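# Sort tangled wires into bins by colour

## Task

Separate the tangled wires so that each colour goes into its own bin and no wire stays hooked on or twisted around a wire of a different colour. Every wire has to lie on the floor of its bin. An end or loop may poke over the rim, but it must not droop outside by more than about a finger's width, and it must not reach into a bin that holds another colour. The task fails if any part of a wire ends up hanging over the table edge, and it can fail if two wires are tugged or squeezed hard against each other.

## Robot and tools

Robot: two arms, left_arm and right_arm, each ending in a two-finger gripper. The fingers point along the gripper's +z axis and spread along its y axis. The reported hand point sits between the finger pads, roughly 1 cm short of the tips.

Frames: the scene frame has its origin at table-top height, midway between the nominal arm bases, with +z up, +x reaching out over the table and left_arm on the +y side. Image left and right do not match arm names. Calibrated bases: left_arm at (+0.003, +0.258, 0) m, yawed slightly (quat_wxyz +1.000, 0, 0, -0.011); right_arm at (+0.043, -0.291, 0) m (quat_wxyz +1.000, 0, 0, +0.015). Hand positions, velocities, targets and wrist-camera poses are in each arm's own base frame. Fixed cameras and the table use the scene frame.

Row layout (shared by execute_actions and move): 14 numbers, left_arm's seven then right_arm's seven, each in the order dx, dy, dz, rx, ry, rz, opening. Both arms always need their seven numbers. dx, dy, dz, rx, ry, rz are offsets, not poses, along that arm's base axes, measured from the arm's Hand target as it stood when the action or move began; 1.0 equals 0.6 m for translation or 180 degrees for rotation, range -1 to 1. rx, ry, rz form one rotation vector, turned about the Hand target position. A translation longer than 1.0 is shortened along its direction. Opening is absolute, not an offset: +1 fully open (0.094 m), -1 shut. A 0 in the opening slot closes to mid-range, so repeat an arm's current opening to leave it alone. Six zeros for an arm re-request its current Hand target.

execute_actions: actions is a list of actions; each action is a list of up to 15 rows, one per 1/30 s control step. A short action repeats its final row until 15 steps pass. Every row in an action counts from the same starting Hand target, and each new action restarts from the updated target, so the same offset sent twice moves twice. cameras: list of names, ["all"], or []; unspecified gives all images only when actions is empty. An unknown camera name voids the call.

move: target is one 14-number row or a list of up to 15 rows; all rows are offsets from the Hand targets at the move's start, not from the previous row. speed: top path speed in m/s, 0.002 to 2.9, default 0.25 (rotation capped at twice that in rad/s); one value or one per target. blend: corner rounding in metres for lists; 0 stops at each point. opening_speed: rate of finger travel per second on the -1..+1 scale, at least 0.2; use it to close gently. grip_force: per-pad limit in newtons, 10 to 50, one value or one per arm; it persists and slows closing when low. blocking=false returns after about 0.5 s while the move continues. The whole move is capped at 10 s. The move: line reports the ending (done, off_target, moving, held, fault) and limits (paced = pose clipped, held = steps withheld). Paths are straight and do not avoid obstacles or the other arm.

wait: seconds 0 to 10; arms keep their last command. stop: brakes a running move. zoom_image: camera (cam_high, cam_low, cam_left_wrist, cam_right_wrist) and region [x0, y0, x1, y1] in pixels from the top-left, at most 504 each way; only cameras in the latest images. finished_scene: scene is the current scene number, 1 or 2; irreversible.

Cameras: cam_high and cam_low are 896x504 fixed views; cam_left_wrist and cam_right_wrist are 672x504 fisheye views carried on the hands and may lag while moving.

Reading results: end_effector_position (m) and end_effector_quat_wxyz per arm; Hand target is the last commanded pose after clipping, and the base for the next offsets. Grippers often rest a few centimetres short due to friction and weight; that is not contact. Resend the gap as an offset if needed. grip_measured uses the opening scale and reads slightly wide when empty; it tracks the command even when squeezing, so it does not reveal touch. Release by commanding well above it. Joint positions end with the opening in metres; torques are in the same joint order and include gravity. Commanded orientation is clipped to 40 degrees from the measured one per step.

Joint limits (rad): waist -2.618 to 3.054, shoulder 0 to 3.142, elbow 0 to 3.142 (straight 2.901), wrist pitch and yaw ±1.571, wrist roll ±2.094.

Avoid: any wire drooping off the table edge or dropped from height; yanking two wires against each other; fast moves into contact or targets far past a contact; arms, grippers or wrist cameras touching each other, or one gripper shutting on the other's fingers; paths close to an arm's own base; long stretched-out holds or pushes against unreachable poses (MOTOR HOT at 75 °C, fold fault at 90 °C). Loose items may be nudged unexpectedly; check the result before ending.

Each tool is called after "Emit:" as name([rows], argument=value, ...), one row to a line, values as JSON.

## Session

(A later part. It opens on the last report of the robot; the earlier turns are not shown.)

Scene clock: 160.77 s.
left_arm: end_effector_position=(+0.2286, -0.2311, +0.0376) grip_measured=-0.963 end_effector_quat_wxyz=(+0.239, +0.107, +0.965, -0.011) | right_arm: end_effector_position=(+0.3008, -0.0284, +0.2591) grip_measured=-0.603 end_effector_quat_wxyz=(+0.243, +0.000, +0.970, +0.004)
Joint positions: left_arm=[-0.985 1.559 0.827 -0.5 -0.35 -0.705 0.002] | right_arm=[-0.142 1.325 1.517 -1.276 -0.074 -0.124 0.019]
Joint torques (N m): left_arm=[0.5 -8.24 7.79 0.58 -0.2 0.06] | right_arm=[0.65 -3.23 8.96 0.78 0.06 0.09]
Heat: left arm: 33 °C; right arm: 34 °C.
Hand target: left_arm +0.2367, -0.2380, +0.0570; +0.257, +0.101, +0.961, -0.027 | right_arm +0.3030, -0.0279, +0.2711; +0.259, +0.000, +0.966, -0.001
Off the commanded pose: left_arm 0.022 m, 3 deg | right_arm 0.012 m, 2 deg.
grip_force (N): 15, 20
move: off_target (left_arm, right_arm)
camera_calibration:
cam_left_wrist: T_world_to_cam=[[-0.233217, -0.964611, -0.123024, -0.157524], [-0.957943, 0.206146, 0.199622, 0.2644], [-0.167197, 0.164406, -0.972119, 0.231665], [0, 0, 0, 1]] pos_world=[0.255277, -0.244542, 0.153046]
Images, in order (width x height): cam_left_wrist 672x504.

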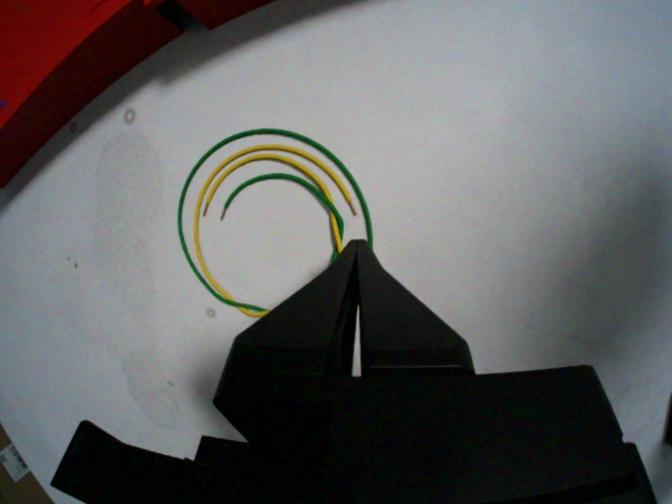

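Emit:
move(target=[-0.0045,0.0033,-0.064,0,0,0,-0.8,0,0,0,0,0,0,-0.6], speed=0.04, cameras=["cam_left_wrist"])

Emit:
zoom_image(camera="cam_left_wrist", region=[310, 190, 410, 290])

Scene clock: 162.63 s.
left_arm: end_effector_position=(+0.2316, -0.2357, +0.0216) grip_measured=-0.803 end_effector_quat_wxyz=(+0.252, +0.103, +0.962, -0.026) | right_arm: end_effector_position=(+0.3008, -0.0284, +0.2591) grip_measured=-0.603 end_effector_quat_wxyz=(+0.243, +0.000, +0.970, +0.004)
Joint positions: left_arm=[-0.985 1.588 0.766 -0.367 -0.35 -0.705 0.009] | right_arm=[-0.142 1.325 1.517 -1.276 -0.074 -0.124 0.019]
Joint torques (N m): left_arm=[0.12 -4.78 4.21 1.01 -0.22 0.01] | right_arm=[0.66 -3.23 8.95 0.77 0.05 0.09]
Heat: left arm: 33 °C; right arm: 34 °C.
Hand target: left_arm +0.2340, -0.2361, +0.0186; +0.257, +0.101, +0.961, -0.027 | right_arm +0.3030, -0.0279, +0.2711; +0.259, +0.000, +0.966, -0.001
Off the commanded pose: left_arm 0.004 m, 1 deg | right_arm 0.012 m, 2 deg.
grip_force (N): 15, 20
move: off_target (right_arm)
camera_calibration:
cam_left_wrist: T_world_to_cam=[[-0.230622, -0.968464, -0.0942902, -0.165382], [-0.962271, 0.212616, 0.169788, 0.274628], [-0.144386, 0.12989, -0.980959, 0.204073], [0, 0, 0, 1]] pos_world=[0.255592, -0.245064, 0.137965]
Images, in order (width x height): cam_left_wrist 672x504.

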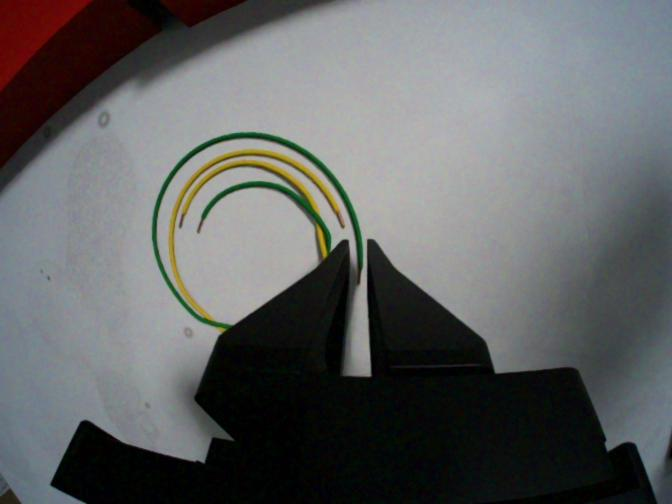

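Scaled by 5.040 from the camera's 672x504 image, which has a finer 960x720 frame.

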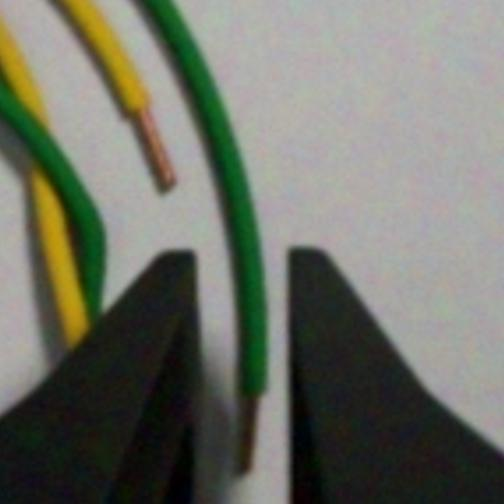

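Emit:
move([
  [0,0.002,-0.028,0,0,0,-0.8,0,0,0,0,0,0,-0.6],
  [0,0.002,-0.038,0,0,0,-0.8,0,0,0,0,0,0,-0.6],
], speed=0.03, cameras=["cam_left_wrist"])

Emit:
zoom_image(camera="cam_left_wrist", region=[310, 190, 410, 290])

Scene clock: 168.73 s.
left_arm: end_effector_position=(+0.2354, -0.2380, +0.0071) grip_measured=-0.803 end_effector_quat_wxyz=(+0.264, +0.099, +0.959, -0.032) | right_arm: end_effector_position=(+0.3008, -0.0284, +0.2591) grip_measured=-0.603 end_effector_quat_wxyz=(+0.243, +0.000, +0.970, +0.004)
Joint positions: left_arm=[-0.985 1.629 0.724 -0.258 -0.361 -0.705 0.009] | right_arm=[-0.142 1.325 1.517 -1.276 -0.074 -0.124 0.019]
Joint torques (N m): left_arm=[0.31 -3.62 3.38 1.09 -0.11 0.03] | right_arm=[0.69 -3.25 8.99 0.79 0.06 0.08]
Heat: left arm: 32 °C; right arm: 34 °C.
Hand target: left_arm +0.2340, -0.2349, -0.0042; +0.257, +0.101, +0.961, -0.027 | right_arm +0.3030, -0.0279, +0.2711; +0.259, +0.000, +0.966, -0.001
Off the commanded pose: left_arm 0.012 m, 1 deg | right_arm 0.012 m, 2 deg.
grip_force (N): 15, 20
move: off_target (left_arm, right_arm)
camera_calibration:
cam_left_wrist: T_world_to_cam=[[-0.224469, -0.970827, -0.0843058, -0.170228], [-0.966732, 0.21096, 0.144658, 0.282003], [-0.122653, 0.113972, -0.985884, 0.181789], [0, 0, 0, 1]] pos_world=[0.256707, -0.245473, 0.124078]
Images, in order (width x height): cam_left_wrist 672x504.

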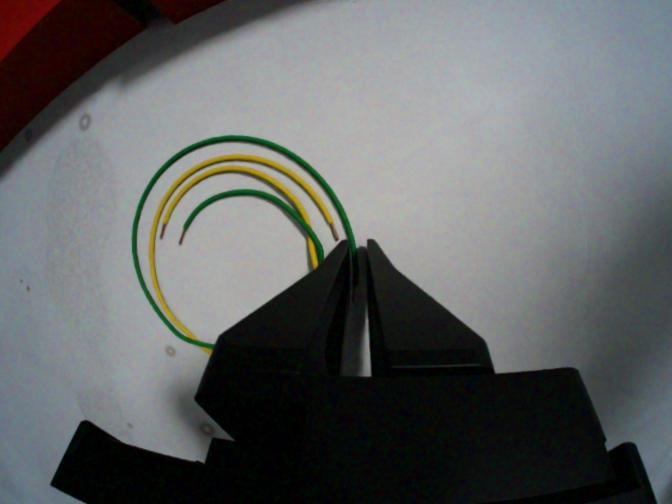

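Scaled by 5.040 from the camera's 672x504 image, which has a finer 960x720 frame.

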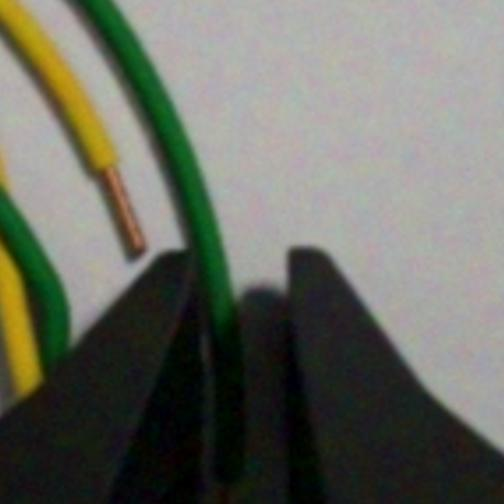

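Emit:
move(target=[0,0,0,0,0,0,-1,0,0,0,0,0,0,-0.6], opening_speed=0.3, grip_force=[20,20], cameras=["cam_left_wrist"])

Emit:
zoom_image(camera="cam_left_wrist", region=[310, 190, 410, 290])

Scene clock: 169.73 s.
left_arm: end_effector_position=(+0.2370, -0.2392, +0.0071) grip_measured=-0.943 end_effector_quat_wxyz=(+0.268, +0.098, +0.958, -0.034) | right_arm: end_effector_position=(+0.3008, -0.0284, +0.2591) grip_measured=-0.603 end_effector_quat_wxyz=(+0.243, +0.000, +0.970, +0.004)
Joint positions: left_arm=[-0.985 1.632 0.723 -0.245 -0.365 -0.705 0.003] | right_arm=[-0.142 1.325 1.517 -1.276 -0.074 -0.124 0.019]
Joint torques (N m): left_arm=[0.32 -3.86 3.47 0.96 -0.08 0.03] | right_arm=[0.65 -3.23 8.98 0.79 0.07 0.09]
Heat: left arm: 32 °C; right arm: 34 °C.
Hand target: left_arm +0.2340, -0.2349, -0.0042; +0.257, +0.101, +0.961, -0.027 | right_arm +0.3030, -0.0279, +0.2711; +0.259, +0.000, +0.966, -0.001
Off the commanded pose: left_arm 0.012 m, 1 deg | right_arm 0.012 m, 2 deg.
grip_force (N): 20, 20
move: off_target (left_arm, right_arm)
camera_calibration:
cam_left_wrist: T_world_to_cam=[[-0.222351, -0.971592, -0.0810516, -0.171746], [-0.968121, 0.210191, 0.136243, 0.28408], [-0.115336, 0.108761, -0.987354, 0.179273], [0, 0, 0, 1]] pos_world=[0.257513, -0.246076, 0.124382]
Images, in order (width x height): cam_left_wrist 672x504.

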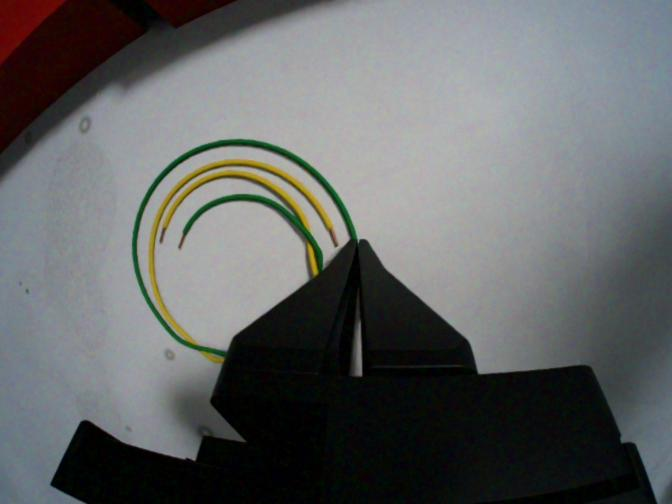

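Scaled by 5.040 from the camera's 672x504 image, which has a finer 960x720 frame.

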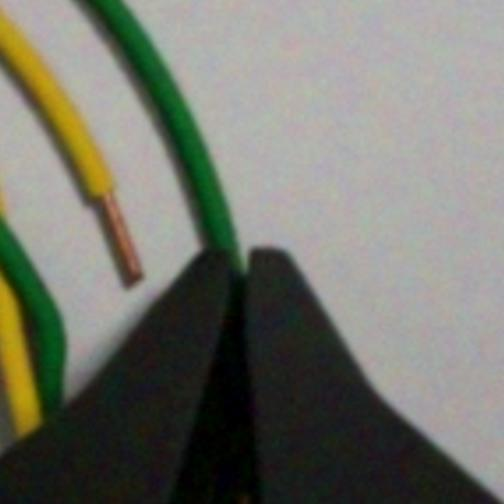

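Emit:
move([
  [0,0,0.06,0,0,0,-1,0,0,0,0,0,0,-0.6],
  [0,0,0.2,0,0,0,-1,0,0,0,0,0,0,-0.6],
], speed=0.06, blend=[0.02,0], cameras=["cam_left_wrist","cam_high","cam_low"])

Scene clock: 172.57 s.
left_arm: end_effector_position=(+0.2282, -0.2304, +0.0957) grip_measured=-0.947 end_effector_quat_wxyz=(+0.239, +0.107, +0.965, -0.010) | right_arm: end_effector_position=(+0.3008, -0.0284, +0.2591) grip_measured=-0.603 end_effector_quat_wxyz=(+0.243, +0.000, +0.970, +0.004)
Joint positions: left_arm=[-0.985 1.47 0.991 -0.753 -0.35 -0.705 0.002] | right_arm=[-0.142 1.325 1.517 -1.276 -0.074 -0.124 0.019]
Joint torques (N m): left_arm=[0.34 -7.72 8.36 0.54 -0.21 0.04] | right_arm=[0.65 -3.23 8.95 0.79 0.06 0.08]
Heat: left arm: 32 °C; right arm: 34 °C.
Hand target: left_arm +0.2340, -0.2348, +0.1158; +0.257, +0.101, +0.961, -0.027 | right_arm +0.3030, -0.0279, +0.2711; +0.259, +0.000, +0.966, -0.001
Off the commanded pose: left_arm 0.021 m, 3 deg | right_arm 0.012 m, 2 deg.
grip_force (N): 20, 20
move: off_target (left_arm, right_arm); blend cut to 0.0178 m at target 1
camera_calibration:
cam_left_wrist: T_world_to_cam=[[-0.233038, -0.964583, -0.123583, -0.149824], [-0.958004, 0.205874, 0.199612, 0.252267], [-0.1671, 0.16491, -0.972051, 0.287966], [0, 0, 0, 1]] pos_world=[0.254877, -0.243941, 0.211046]
Images, in order (width x height): cam_high 896x504, cam_low 896x504, cam_left_wrist 672x504.

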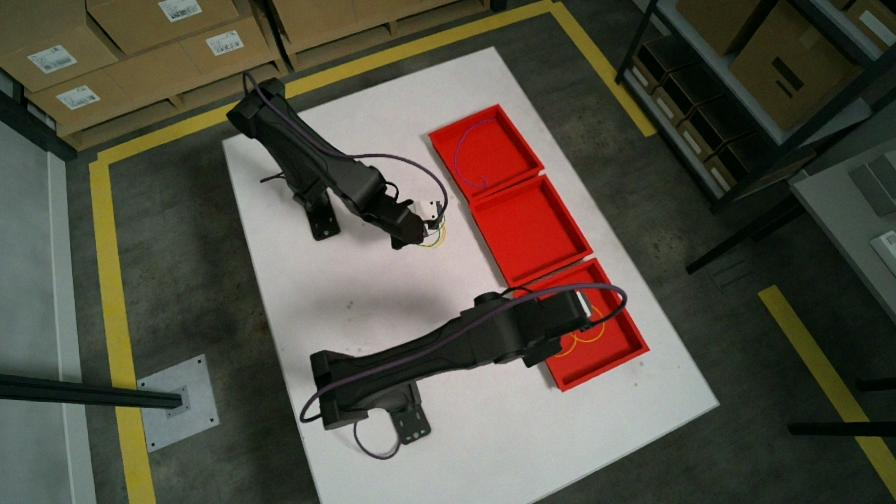

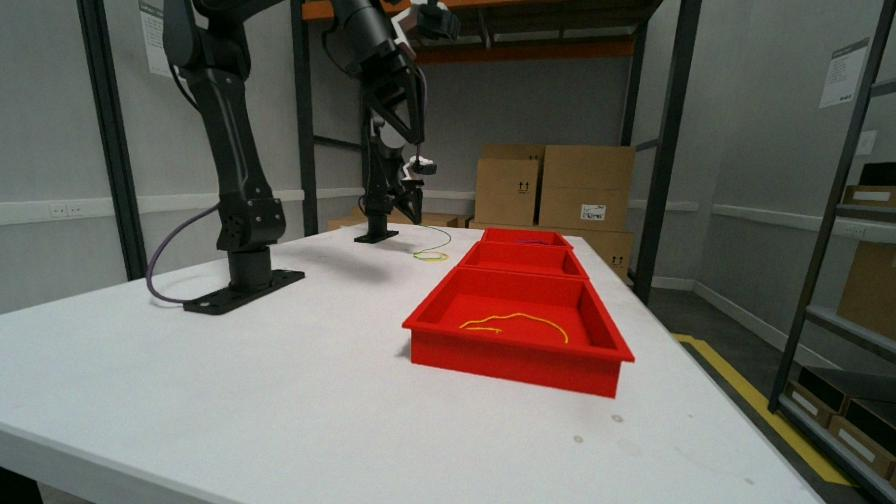

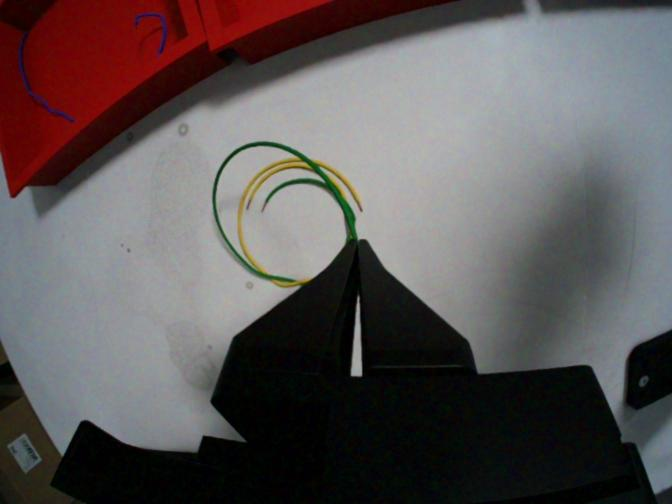

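Emit:
move(target=[0,0,0.33,0,0,0,-1,0,0,0,0,0,0,-0.6], speed=0.06, cameras=["cam_left_wrist","cam_low"])

Scene clock: 176.67 s.
left_arm: end_effector_position=(+0.2316, -0.2356, +0.3088) grip_measured=-0.947 end_effector_quat_wxyz=(+0.254, +0.102, +0.962, -0.028) | right_arm: end_effector_position=(+0.3008, -0.0284, +0.2591) grip_measured=-0.603 end_effector_quat_wxyz=(+0.243, +0.000, +0.970, +0.004)
Joint positions: left_arm=[-0.985 1.608 1.997 -1.572 -0.35 -0.705 0.002] | right_arm=[-0.142 1.325 1.517 -1.276 -0.074 -0.124 0.019]
Joint torques (N m): left_arm=[0.34 -4.52 7.13 0.62 -0.21 0.05] | right_arm=[0.65 -3.25 8.95 0.79 0.05 0.09]
Heat: left arm: 32 °C; right arm: 34 °C.
Hand target: left_arm +0.2340, -0.2349, +0.3139; +0.257, +0.101, +0.961, -0.027 | right_arm +0.3030, -0.0279, +0.2711; +0.259, +0.000, +0.966, -0.001
Off the commanded pose: left_arm 0.006 m, 0 deg | right_arm 0.012 m, 2 deg.
joint sent to its limit (left arm) — joint 4 (wrist pitch), lower limit. The joint targets still meet the commanded pose.
grip_force (N): 20, 20
move: off_target (right_arm)
camera_calibration:
cam_left_wrist: T_world_to_cam=[[-0.23032, -0.968876, -0.090731, -0.139497], [-0.962774, 0.213324, 0.166007, 0.227247], [-0.141485, 0.125588, -0.981942, 0.484396], [0, 0, 0, 1]] pos_world=[0.255194, -0.244467, 0.425268]
Images, in order (width x height): cam_low 896x504, cam_left_wrist 672x504.

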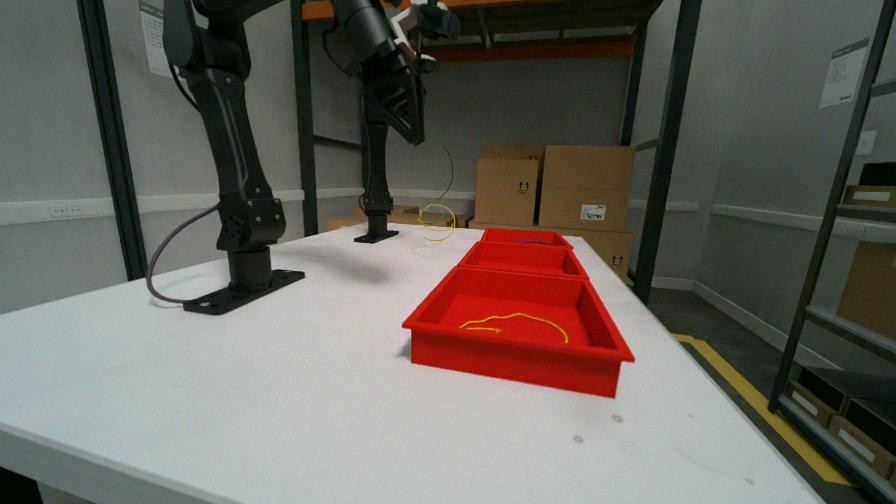

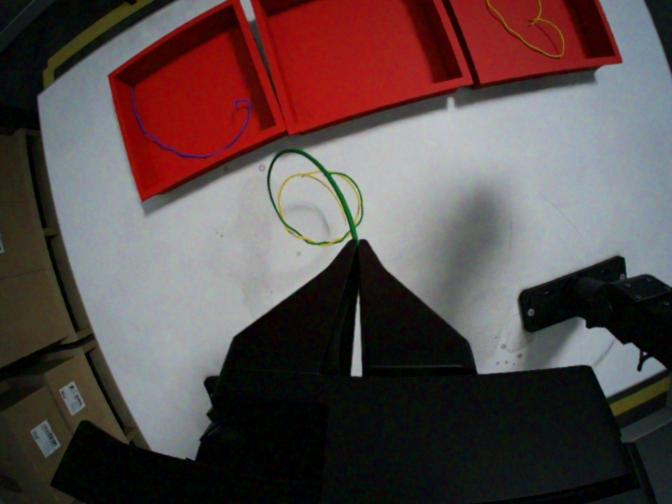

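Emit:
zoom_image(camera="cam_low", region=[370, 110, 510, 260])

Emit:
zoom_image(camera="cam_left_wrist", region=[245, 130, 385, 260])

Scaled by 3.360.

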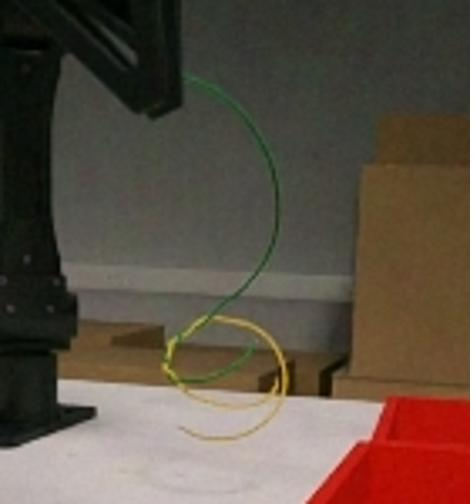

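Scaled by 3.600 from the camera's 672x504 image, which has a finer 960x720 frame.

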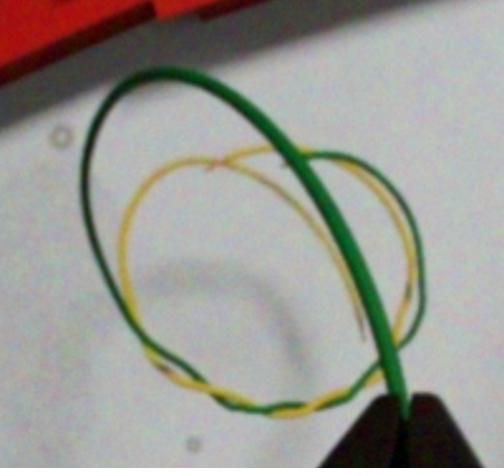

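Emit:
move(target=[0,0,0.17,-0.0347,-0.163,0,-1,0,0,0,0,0,0,-0.6], speed=0.06, cameras=["cam_left_wrist","cam_low","cam_right_wrist"])

Emit:
zoom_image(camera="cam_low", region=[370, 90, 510, 260])

Scene clock: 182.00 s.
left_arm: end_effector_position=(+0.2347, -0.2399, +0.4054) grip_measured=-0.947 end_effector_quat_wxyz=(+0.481, +0.099, +0.870, -0.043) | right_arm: end_effector_position=(+0.3008, -0.0284, +0.2591) grip_measured=-0.603 end_effector_quat_wxyz=(+0.243, +0.000, +0.970, +0.004)
Joint positions: left_arm=[-1.188 1.481 1.997 -1.368 -0.783 -0.655 0.002] | right_arm=[-0.142 1.325 1.517 -1.276 -0.074 -0.124 0.019]
Joint torques (N m): left_arm=[-0.46 -6.28 3.69 1.36 -0.46 0.09] | right_arm=[0.64 -3.21 8.92 0.79 0.06 0.09]
Heat: left arm: 32 °C; right arm: 34 °C.
Hand target: left_arm +0.2340, -0.2349, +0.4159; +0.497, +0.090, +0.861, -0.053 | right_arm +0.3030, -0.0279, +0.2711; +0.259, +0.000, +0.966, -0.001
Off the commanded pose: left_arm 0.012 m, 3 deg | right_arm 0.012 m, 2 deg.
grip_force (N): 20, 20
move: off_target (left_arm, right_arm)
camera_calibration:
cam_left_wrist: T_world_to_cam=[[-0.186617, -0.976014, -0.112119, -0.137463], [-0.923344, 0.213229, -0.319326, 0.402679], [0.335574, 0.0439328, -0.940989, 0.432135], [0, 0, 0, 1]] pos_world=[0.201145, -0.239013, 0.519808]
cam_right_wrist: T_world_to_cam=[[-0.0452163, -0.994662, -0.0927576, 0.0171042], [-0.979422, 0.0258575, 0.20016, 0.250103], [-0.196693, 0.0998993, -0.975363, 0.436685], [0, 0, 0, 1]] pos_world=[0.331623, -0.0330787, 0.377452]
Images, in order (width x height): cam_low 896x504, cam_left_wrist 672x504, cam_right_wrist 672x504.

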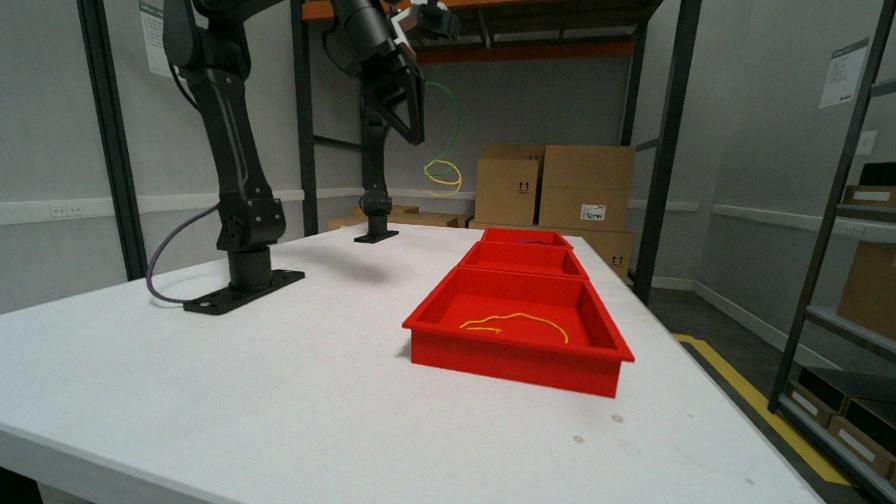

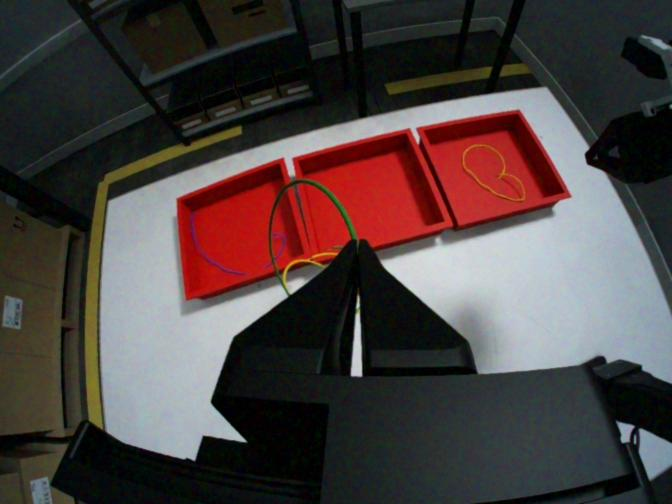

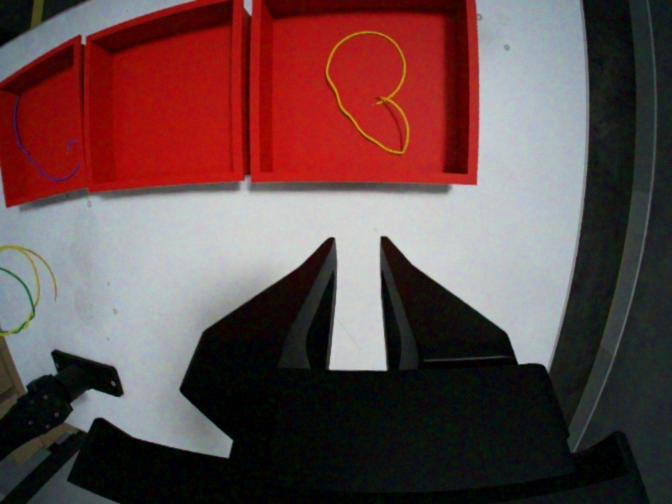

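Scaled by 2.965.

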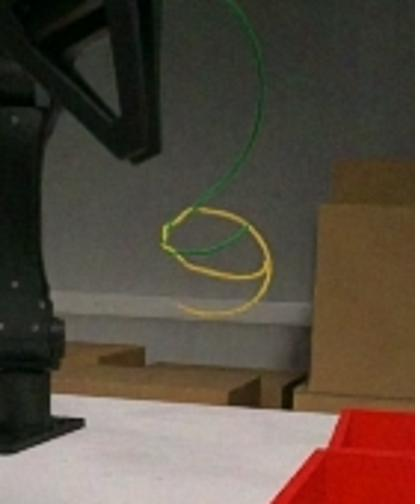

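Emit:
move(target=[0,0,0,0,0,0,-1,-0.102,0.32,-0.118,0.269,-0.385,0.321,-0.6], speed=0.2, cameras=["cam_low","cam_right_wrist"])

Scene clock: 187.43 s.
left_arm: end_effector_position=(+0.2348, -0.2401, +0.4056) grip_measured=-0.947 end_effector_quat_wxyz=(+0.481, +0.099, +0.870, -0.043) | right_arm: end_effector_position=(+0.2446, +0.1625, +0.1854) grip_measured=-0.603 end_effector_quat_wxyz=(+0.594, -0.329, +0.594, +0.431)
Joint positions: left_arm=[-1.188 1.481 1.997 -1.367 -0.783 -0.654 0.002] | right_arm=[-0.008 1.403 0.102 1.484 -1.134 0.288 0.019]
Joint torques (N m): left_arm=[-0.46 -6.28 3.67 1.37 -0.46 0.07] | right_arm=[0.64 -1.5 5.35 2.19 0.05 -0.04]
Heat: left arm: 31 °C; right arm: 33 °C.
Hand target: left_arm +0.2340, -0.2348, +0.4159; +0.497, +0.090, +0.861, -0.052 | right_arm +0.2417, +0.1642, +0.2002; +0.672, -0.329, +0.468, +0.470
Off the commanded pose: left_arm 0.012 m, 3 deg | right_arm 0.015 m, 18 deg.
joint sent to its limit (right arm) — joint 4 (wrist pitch), upper limit. The joint targets are off in orientation, not in position.
grip_force (N): 20, 20
move: off_target (left_arm, right_arm)
camera_calibration:
cam_right_wrist: T_world_to_cam=[[0.914638, -0.352821, -0.197368, -0.121979], [-0.35604, -0.471735, -0.806661, 0.31985], [0.191501, 0.808074, -0.557086, 0.0471073], [0, 0, 0, 1]] pos_world=[0.216424, 0.0697816, 0.260178]
Images, in order (width x height): cam_low 896x504, cam_right_wrist 672x504.

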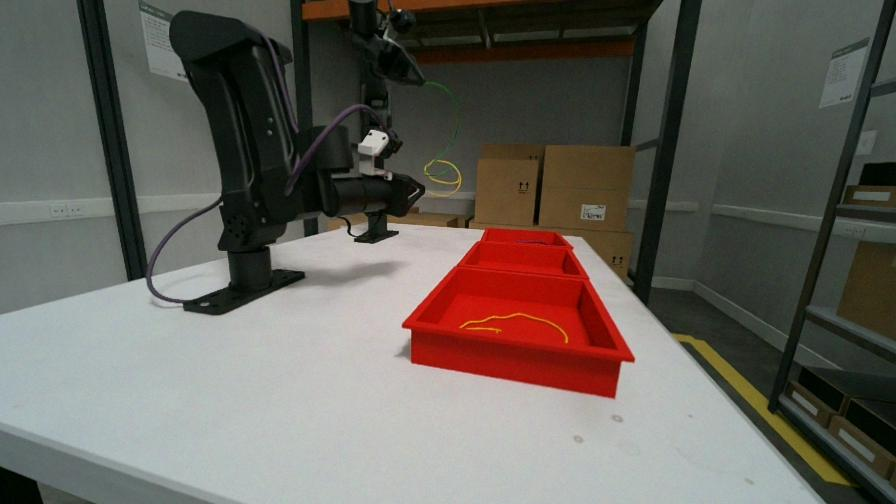

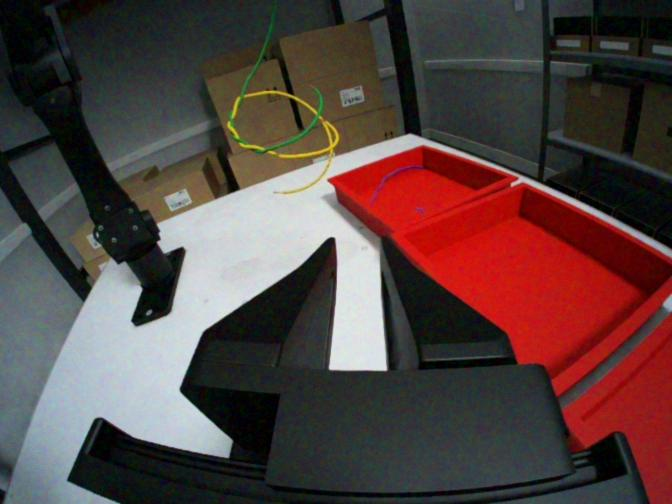

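Emit:
zoom_image(camera="cam_right_wrist", region=[210, 60, 360, 210])

Scaled by 3.360 from the camera's 672x504 image, which has a finer 960x720 frame.

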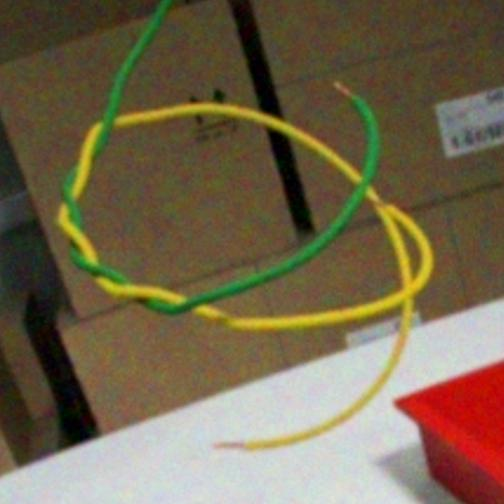

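Emit:
move(target=[0,0,0,0,0,0,-1,-0.04,0.124,0.02,0.0553,0.4194,-0.034,-0.6], speed=0.12, cameras=["cam_low","cam_right_wrist"])

Scene clock: 194.43 s.
left_arm: end_effector_position=(+0.2348, -0.2401, +0.4056) grip_measured=-0.947 end_effector_quat_wxyz=(+0.481, +0.099, +0.870, -0.043) | right_arm: end_effector_position=(+0.2133, +0.2347, +0.1924) grip_measured=-0.603 end_effector_quat_wxyz=(+0.278, +0.111, +0.769, +0.565)
Joint positions: left_arm=[-1.188 1.481 1.997 -1.367 -0.783 -0.654 0.002] | right_arm=[0.658 0.768 0.301 0.248 -0.306 1.189 0.019]
Joint torques (N m): left_arm=[-0.46 -6.28 3.66 1.36 -0.46 0.07] | right_arm=[0.72 0.03 10.99 1.58 0.07 -0.03]
Heat: left arm: 32 °C; right arm: 33 °C.
Hand target: left_arm +0.2340, -0.2348, +0.4159; +0.497, +0.090, +0.861, -0.052 | right_arm +0.2177, +0.2386, +0.2122; +0.292, +0.106, +0.757, +0.575
Off the commanded pose: left_arm 0.012 m, 3 deg | right_arm 0.021 m, 2 deg.
grip_force (N): 20, 20
move: off_target (left_arm, right_arm)
camera_calibration:
cam_right_wrist: T_world_to_cam=[[0.104902, -0.253364, -0.961666, 0.229887], [-0.988394, -0.133405, -0.0726698, 0.262813], [-0.109879, 0.958128, -0.264418, -0.0286379], [0, 0, 0, 1]] pos_world=[0.2325, 0.120744, 0.232601]
Images, in order (width x height): cam_low 896x504, cam_right_wrist 672x504.

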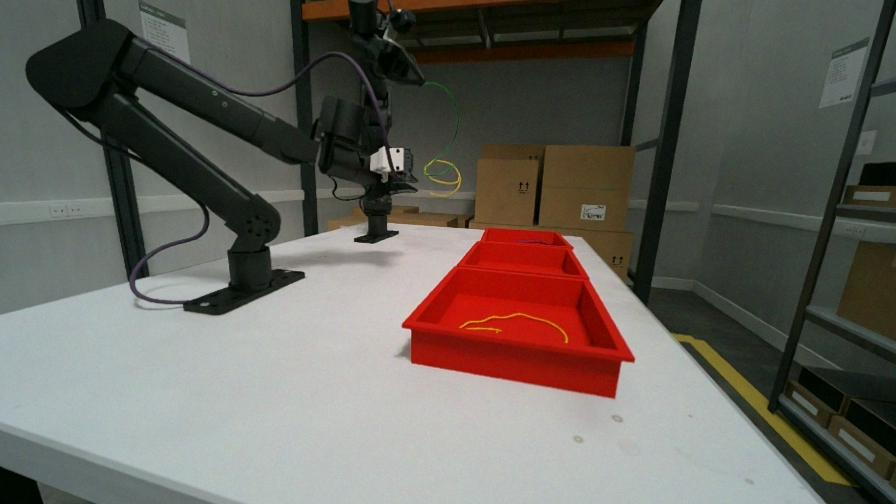

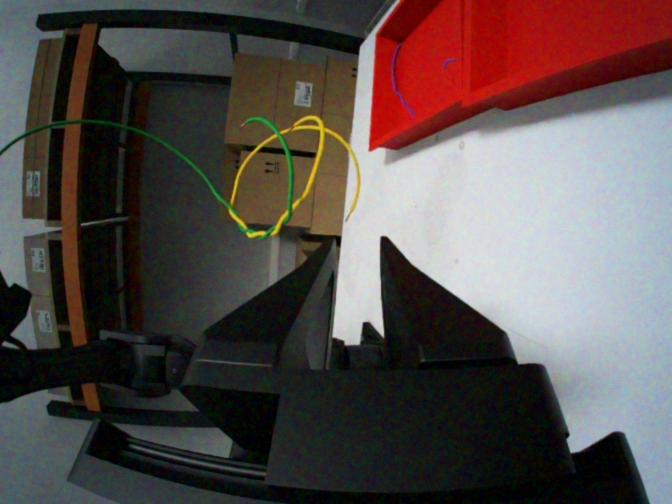

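Emit:
zoom_image(camera="cam_right_wrist", region=[210, 100, 380, 250])

Scaled by 2.965 from the camera's 672x504 image, which has a finer 960x720 frame.

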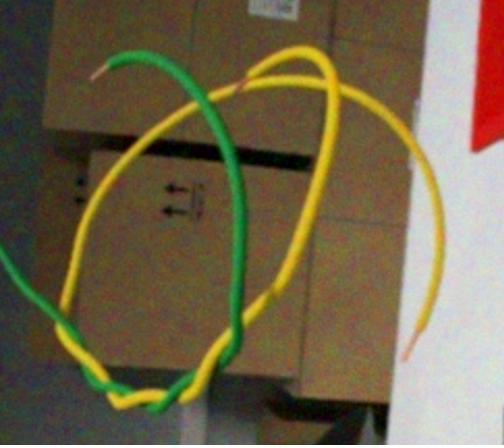

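Emit:
move(target=[0,0,0,0,0,0,-1,0.0755,-0.03,0.0167,0.0517,-0.0215,0.1385,-0.75], speed=0.1, cameras=["cam_low","cam_right_wrist"])

Emit:
zoom_image(camera="cam_right_wrist", region=[210, 100, 410, 260])

Scene clock: 198.77 s.
left_arm: end_effector_position=(+0.2348, -0.2401, +0.4057) grip_measured=-0.947 end_effector_quat_wxyz=(+0.481, +0.099, +0.870, -0.043) | right_arm: end_effector_position=(+0.2570, +0.2211, +0.2095) grip_measured=-0.747 end_effector_quat_wxyz=(+0.157, -0.038, +0.712, +0.684)
Joint positions: left_arm=[-1.188 1.481 1.997 -1.366 -0.783 -0.654 0.002] | right_arm=[0.186 1.365 0.43 0.89 -1.212 1.249 0.012]
Joint torques (N m): left_arm=[-0.46 -6.27 3.66 1.37 -0.46 0.07] | right_arm=[-0.65 -2.56 8.76 1.47 -0.08 -0.03]
Heat: left arm: 32 °C; right arm: 33 °C.
Hand target: left_arm +0.2340, -0.2348, +0.4159; +0.497, +0.090, +0.861, -0.052 | right_arm +0.2631, +0.2206, +0.2222; +0.177, -0.056, +0.703, +0.686
Off the commanded pose: left_arm 0.012 m, 2 deg | right_arm 0.014 m, 3 deg.
grip_force (N): 20, 20
move: off_target (left_arm, right_arm)
camera_calibration:
cam_right_wrist: T_world_to_cam=[[0.198897, 0.00338876, -0.980015, 0.16116], [-0.84658, -0.503171, -0.173555, 0.371773], [-0.493703, 0.86418, -0.0972101, 0.0781144], [0, 0, 0, 1]] pos_world=[0.321246, 0.119014, 0.230055]
Images, in order (width x height): cam_low 896x504, cam_right_wrist 672x504.

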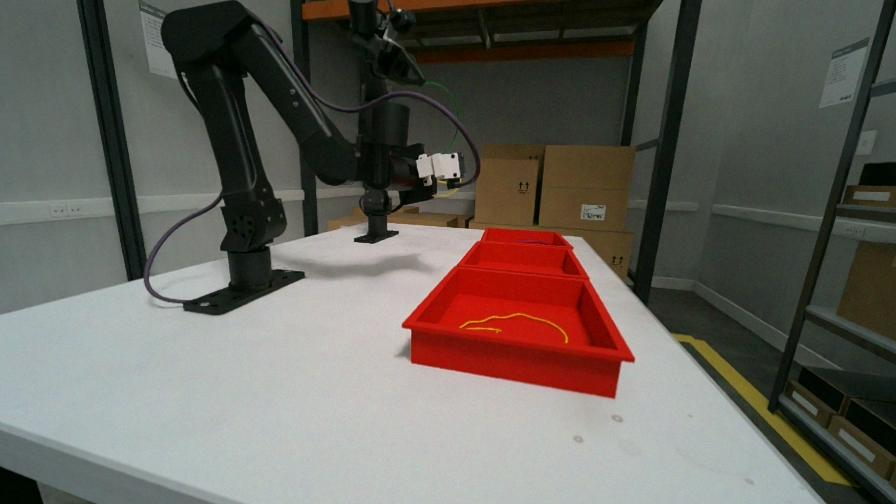

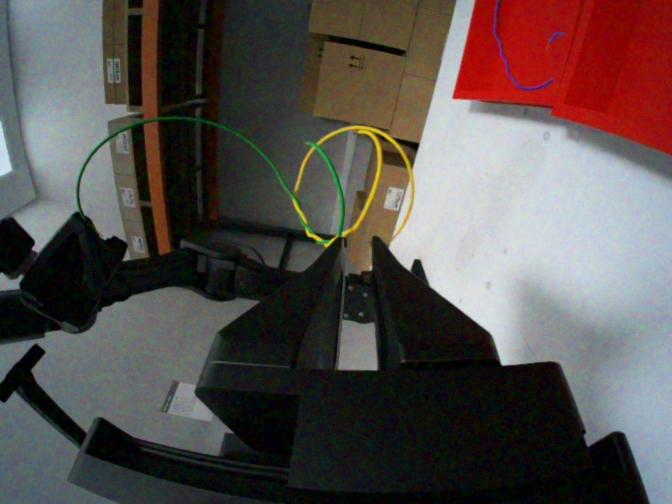

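Scaled by 2.520 from the camera's 672x504 image, which has a finer 960x720 frame.

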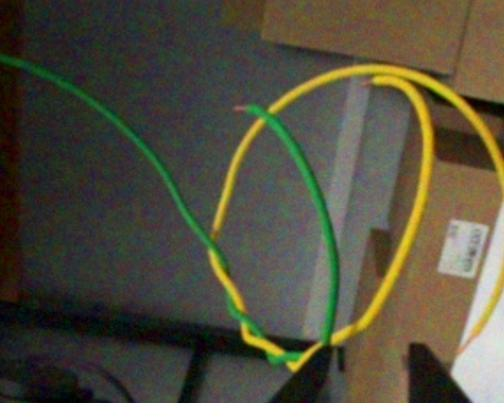

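Emit:
move(target=[0,0,0,0,0,0,-1,0.012,0.075,-0.02,0,0,0,-0.75], speed=0.06, cameras=["cam_right_wrist"])

Emit:
zoom_image(camera="cam_right_wrist", region=[250, 100, 450, 260])

Scene clock: 200.90 s.
left_arm: end_effector_position=(+0.2348, -0.2401, +0.4057) grip_measured=-0.947 end_effector_quat_wxyz=(+0.481, +0.099, +0.870, -0.043) | right_arm: end_effector_position=(+0.2629, +0.2614, +0.1961) grip_measured=-0.747 end_effector_quat_wxyz=(+0.154, -0.040, +0.714, +0.682)
Joint positions: left_arm=[-1.188 1.481 1.997 -1.366 -0.783 -0.654 0.002] | right_arm=[0.34 1.489 0.466 0.975 -1.063 1.251 0.012]
Joint torques (N m): left_arm=[-0.46 -6.28 3.66 1.37 -0.46 0.07] | right_arm=[0.62 -3.19 8.83 1.56 0.11 -0.02]
Heat: left arm: 32 °C; right arm: 34 °C.
Hand target: left_arm +0.2340, -0.2348, +0.4159; +0.497, +0.090, +0.861, -0.052 | right_arm +0.2703, +0.2656, +0.2102; +0.177, -0.056, +0.703, +0.686
Off the commanded pose: left_arm 0.012 m, 2 deg | right_arm 0.016 m, 3 deg.
grip_force (N): 20, 20
move: off_target (left_arm, right_arm)
camera_calibration:
cam_right_wrist: T_world_to_cam=[[0.196613, -0.00253322, -0.980478, 0.149049], [-0.843818, -0.509689, -0.167892, 0.394641], [-0.499314, 0.860355, -0.102349, 0.0483488], [0, 0, 0, 1]] pos_world=[0.327841, 0.159925, 0.217345]
Images, in order (width x height): cam_right_wrist 672x504.

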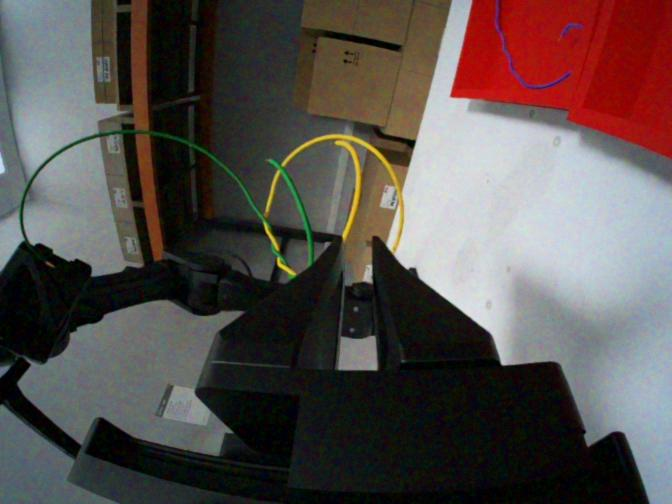

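Scaled by 2.520 from the camera's 672x504 image, which has a finer 960x720 frame.

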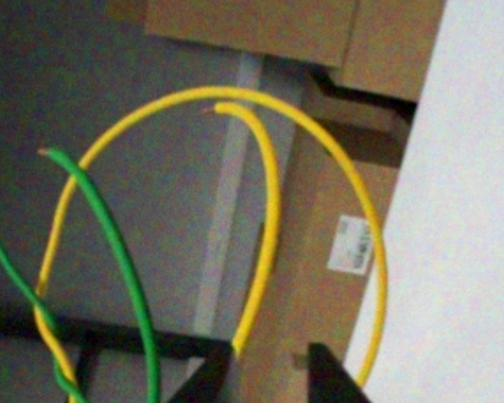

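Emit:
move(target=[0,0,0,0,0,0,-1,0.0212,0.0,0.002,0,0,0,-0.75], speed=0.06, cameras=["cam_right_wrist"])

Emit:
zoom_image(camera="cam_right_wrist", region=[250, 100, 450, 260])

Scene clock: 204.33 s.
left_arm: end_effector_position=(+0.2348, -0.2401, +0.4057) grip_measured=-0.947 end_effector_quat_wxyz=(+0.481, +0.099, +0.870, -0.043) | right_arm: end_effector_position=(+0.2748, +0.2656, +0.1983) grip_measured=-0.747 end_effector_quat_wxyz=(+0.156, -0.041, +0.713, +0.682)
Joint positions: left_arm=[-1.188 1.481 1.997 -1.366 -0.783 -0.654 0.002] | right_arm=[0.34 1.534 0.515 0.975 -1.062 1.251 0.012]
Joint torques (N m): left_arm=[-0.46 -6.28 3.66 1.36 -0.46 0.07] | right_arm=[-0.8 -3.52 8.7 1.51 -0.05 -0.05]
Heat: left arm: 32 °C; right arm: 34 °C.
Hand target: left_arm +0.2340, -0.2348, +0.4159; +0.497, +0.090, +0.861, -0.052 | right_arm +0.2830, +0.2656, +0.2115; +0.177, -0.056, +0.703, +0.686
Off the commanded pose: left_arm 0.012 m, 2 deg | right_arm 0.015 m, 3 deg.
grip_force (N): 20, 20
move: off_target (left_arm, right_arm)
camera_calibration:
cam_right_wrist: T_world_to_cam=[[0.200856, -0.00121303, -0.97962, 0.147157], [-0.84347, -0.50879, -0.172311, 0.407729], [-0.498212, 0.86089, -0.103217, 0.050766], [0, 0, 0, 1]] pos_world=[0.339642, 0.163923, 0.219654]
Images, in order (width x height): cam_right_wrist 672x504.

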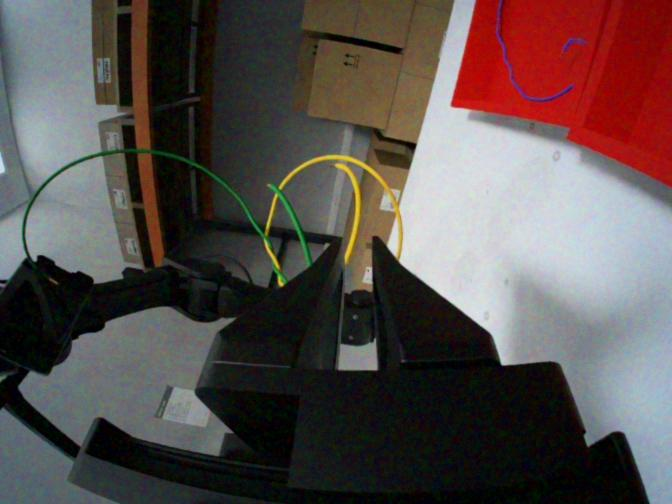

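Scaled by 2.520 from the camera's 672x504 image, which has a finer 960x720 frame.

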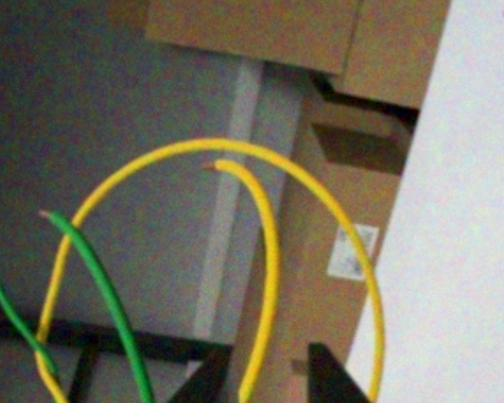

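Emit:
move(target=[0,0,0,0,0,0,-1,0.004,0.052,0.002,0,0,0,-0.75], speed=0.05, cameras=["cam_right_wrist"])

Emit:
zoom_image(camera="cam_right_wrist", region=[250, 120, 450, 280])

Scene clock: 205.70 s.
left_arm: end_effector_position=(+0.2348, -0.2401, +0.4057) grip_measured=-0.947 end_effector_quat_wxyz=(+0.481, +0.099, +0.870, -0.043) | right_arm: end_effector_position=(+0.2785, +0.2923, +0.1998) grip_measured=-0.747 end_effector_quat_wxyz=(+0.157, -0.044, +0.713, +0.682)
Joint positions: left_arm=[-1.188 1.481 1.997 -1.366 -0.783 -0.654 0.002] | right_arm=[0.427 1.582 0.568 0.975 -0.977 1.251 0.012]
Joint torques (N m): left_arm=[-0.46 -6.28 3.66 1.36 -0.46 0.07] | right_arm=[0.58 -3.96 8.84 1.49 0.1 -0.05]
Heat: left arm: 32 °C; right arm: 34 °C.
Hand target: left_arm +0.2340, -0.2348, +0.4159; +0.497, +0.090, +0.861, -0.052 | right_arm +0.2853, +0.2968, +0.2126; +0.177, -0.056, +0.703, +0.686
Off the commanded pose: left_arm 0.012 m, 2 deg | right_arm 0.015 m, 3 deg.
grip_force (N): 20, 20
move: off_target (left_arm, right_arm)
camera_calibration:
cam_right_wrist: T_world_to_cam=[[0.206341, -0.00189984, -0.978478, 0.146313], [-0.841458, -0.510698, -0.176454, 0.425458], [-0.499371, 0.859758, -0.106976, 0.0310919], [0, 0, 0, 1]] pos_world=[0.343341, 0.190827, 0.221564]
Images, in order (width x height): cam_right_wrist 672x504.

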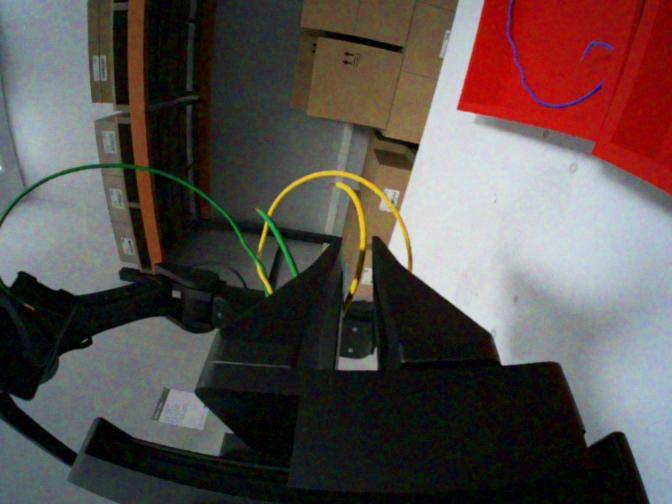

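Scaled by 2.520 from the camera's 672x504 image, which has a finer 960x720 frame.

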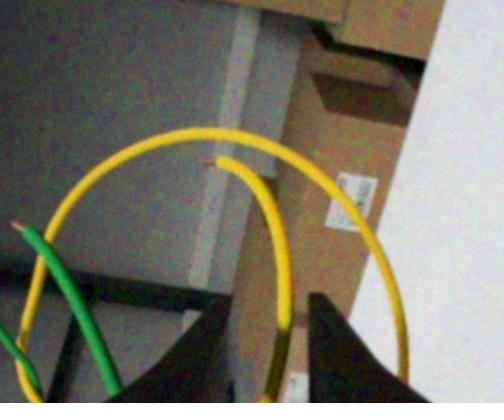

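Emit:
move([
  [0,0,0,0,0,0,-1,0.002,0.008,-0.003,0,0,0,-0.75],
  [0,0,0,0,0,0,-1,0.002,0.008,-0.003,0,0,0,-1],
], speed=0.05, opening_speed=0.3, cameras=["cam_right_wrist"])

Emit:
zoom_image(camera="cam_right_wrist", region=[250, 120, 450, 280])

Scene clock: 207.80 s.
left_arm: end_effector_position=(+0.2348, -0.2401, +0.4057) grip_measured=-0.947 end_effector_quat_wxyz=(+0.481, +0.099, +0.870, -0.043) | right_arm: end_effector_position=(+0.2803, +0.2964, +0.1968) grip_measured=-0.962 end_effector_quat_wxyz=(+0.156, -0.041, +0.715, +0.680)
Joint positions: left_arm=[-1.188 1.481 1.997 -1.366 -0.783 -0.654 0.002] | right_arm=[0.439 1.599 0.577 0.976 -0.963 1.251 0.002]
Joint torques (N m): left_arm=[-0.44 -6.27 3.67 1.37 -0.46 0.07] | right_arm=[0.73 -4.01 8.77 1.57 0.09 -0.04]
Heat: left arm: 32 °C; right arm: 34 °C.
Hand target: left_arm +0.2340, -0.2348, +0.4159; +0.497, +0.090, +0.861, -0.052 | right_arm +0.2866, +0.3016, +0.2109; +0.177, -0.056, +0.703, +0.686
Off the commanded pose: left_arm 0.012 m, 2 deg | right_arm 0.016 m, 3 deg.
grip_force (N): 20, 20
move: off_target (left_arm, right_arm); target 2's new opening was sent with right_arm's hand 0.016 m and 3 deg from that target
camera_calibration:
cam_right_wrist: T_world_to_cam=[[0.199793, -0.00607227, -0.979819, 0.146404], [-0.843979, -0.509076, -0.168939, 0.427225], [-0.497777, 0.8607, -0.106835, 0.0273701], [0, 0, 0, 1]] pos_world=[0.344943, 0.194822, 0.218548]
Images, in order (width x height): cam_right_wrist 672x504.

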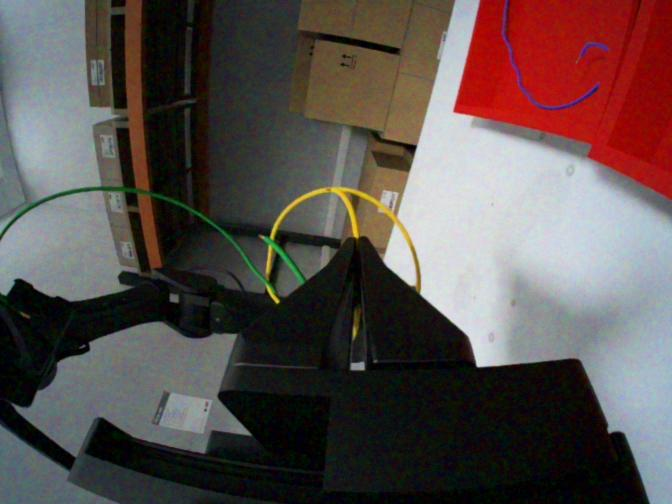

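Scaled by 2.520 from the camera's 672x504 image, which has a finer 960x720 frame.

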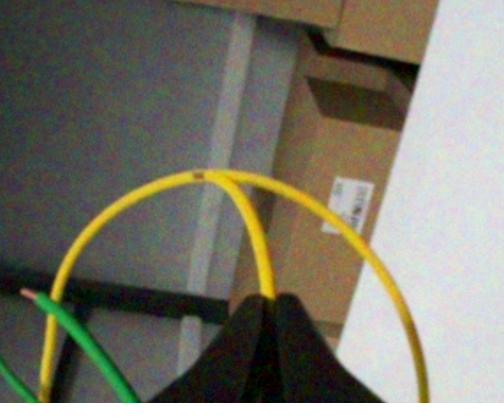

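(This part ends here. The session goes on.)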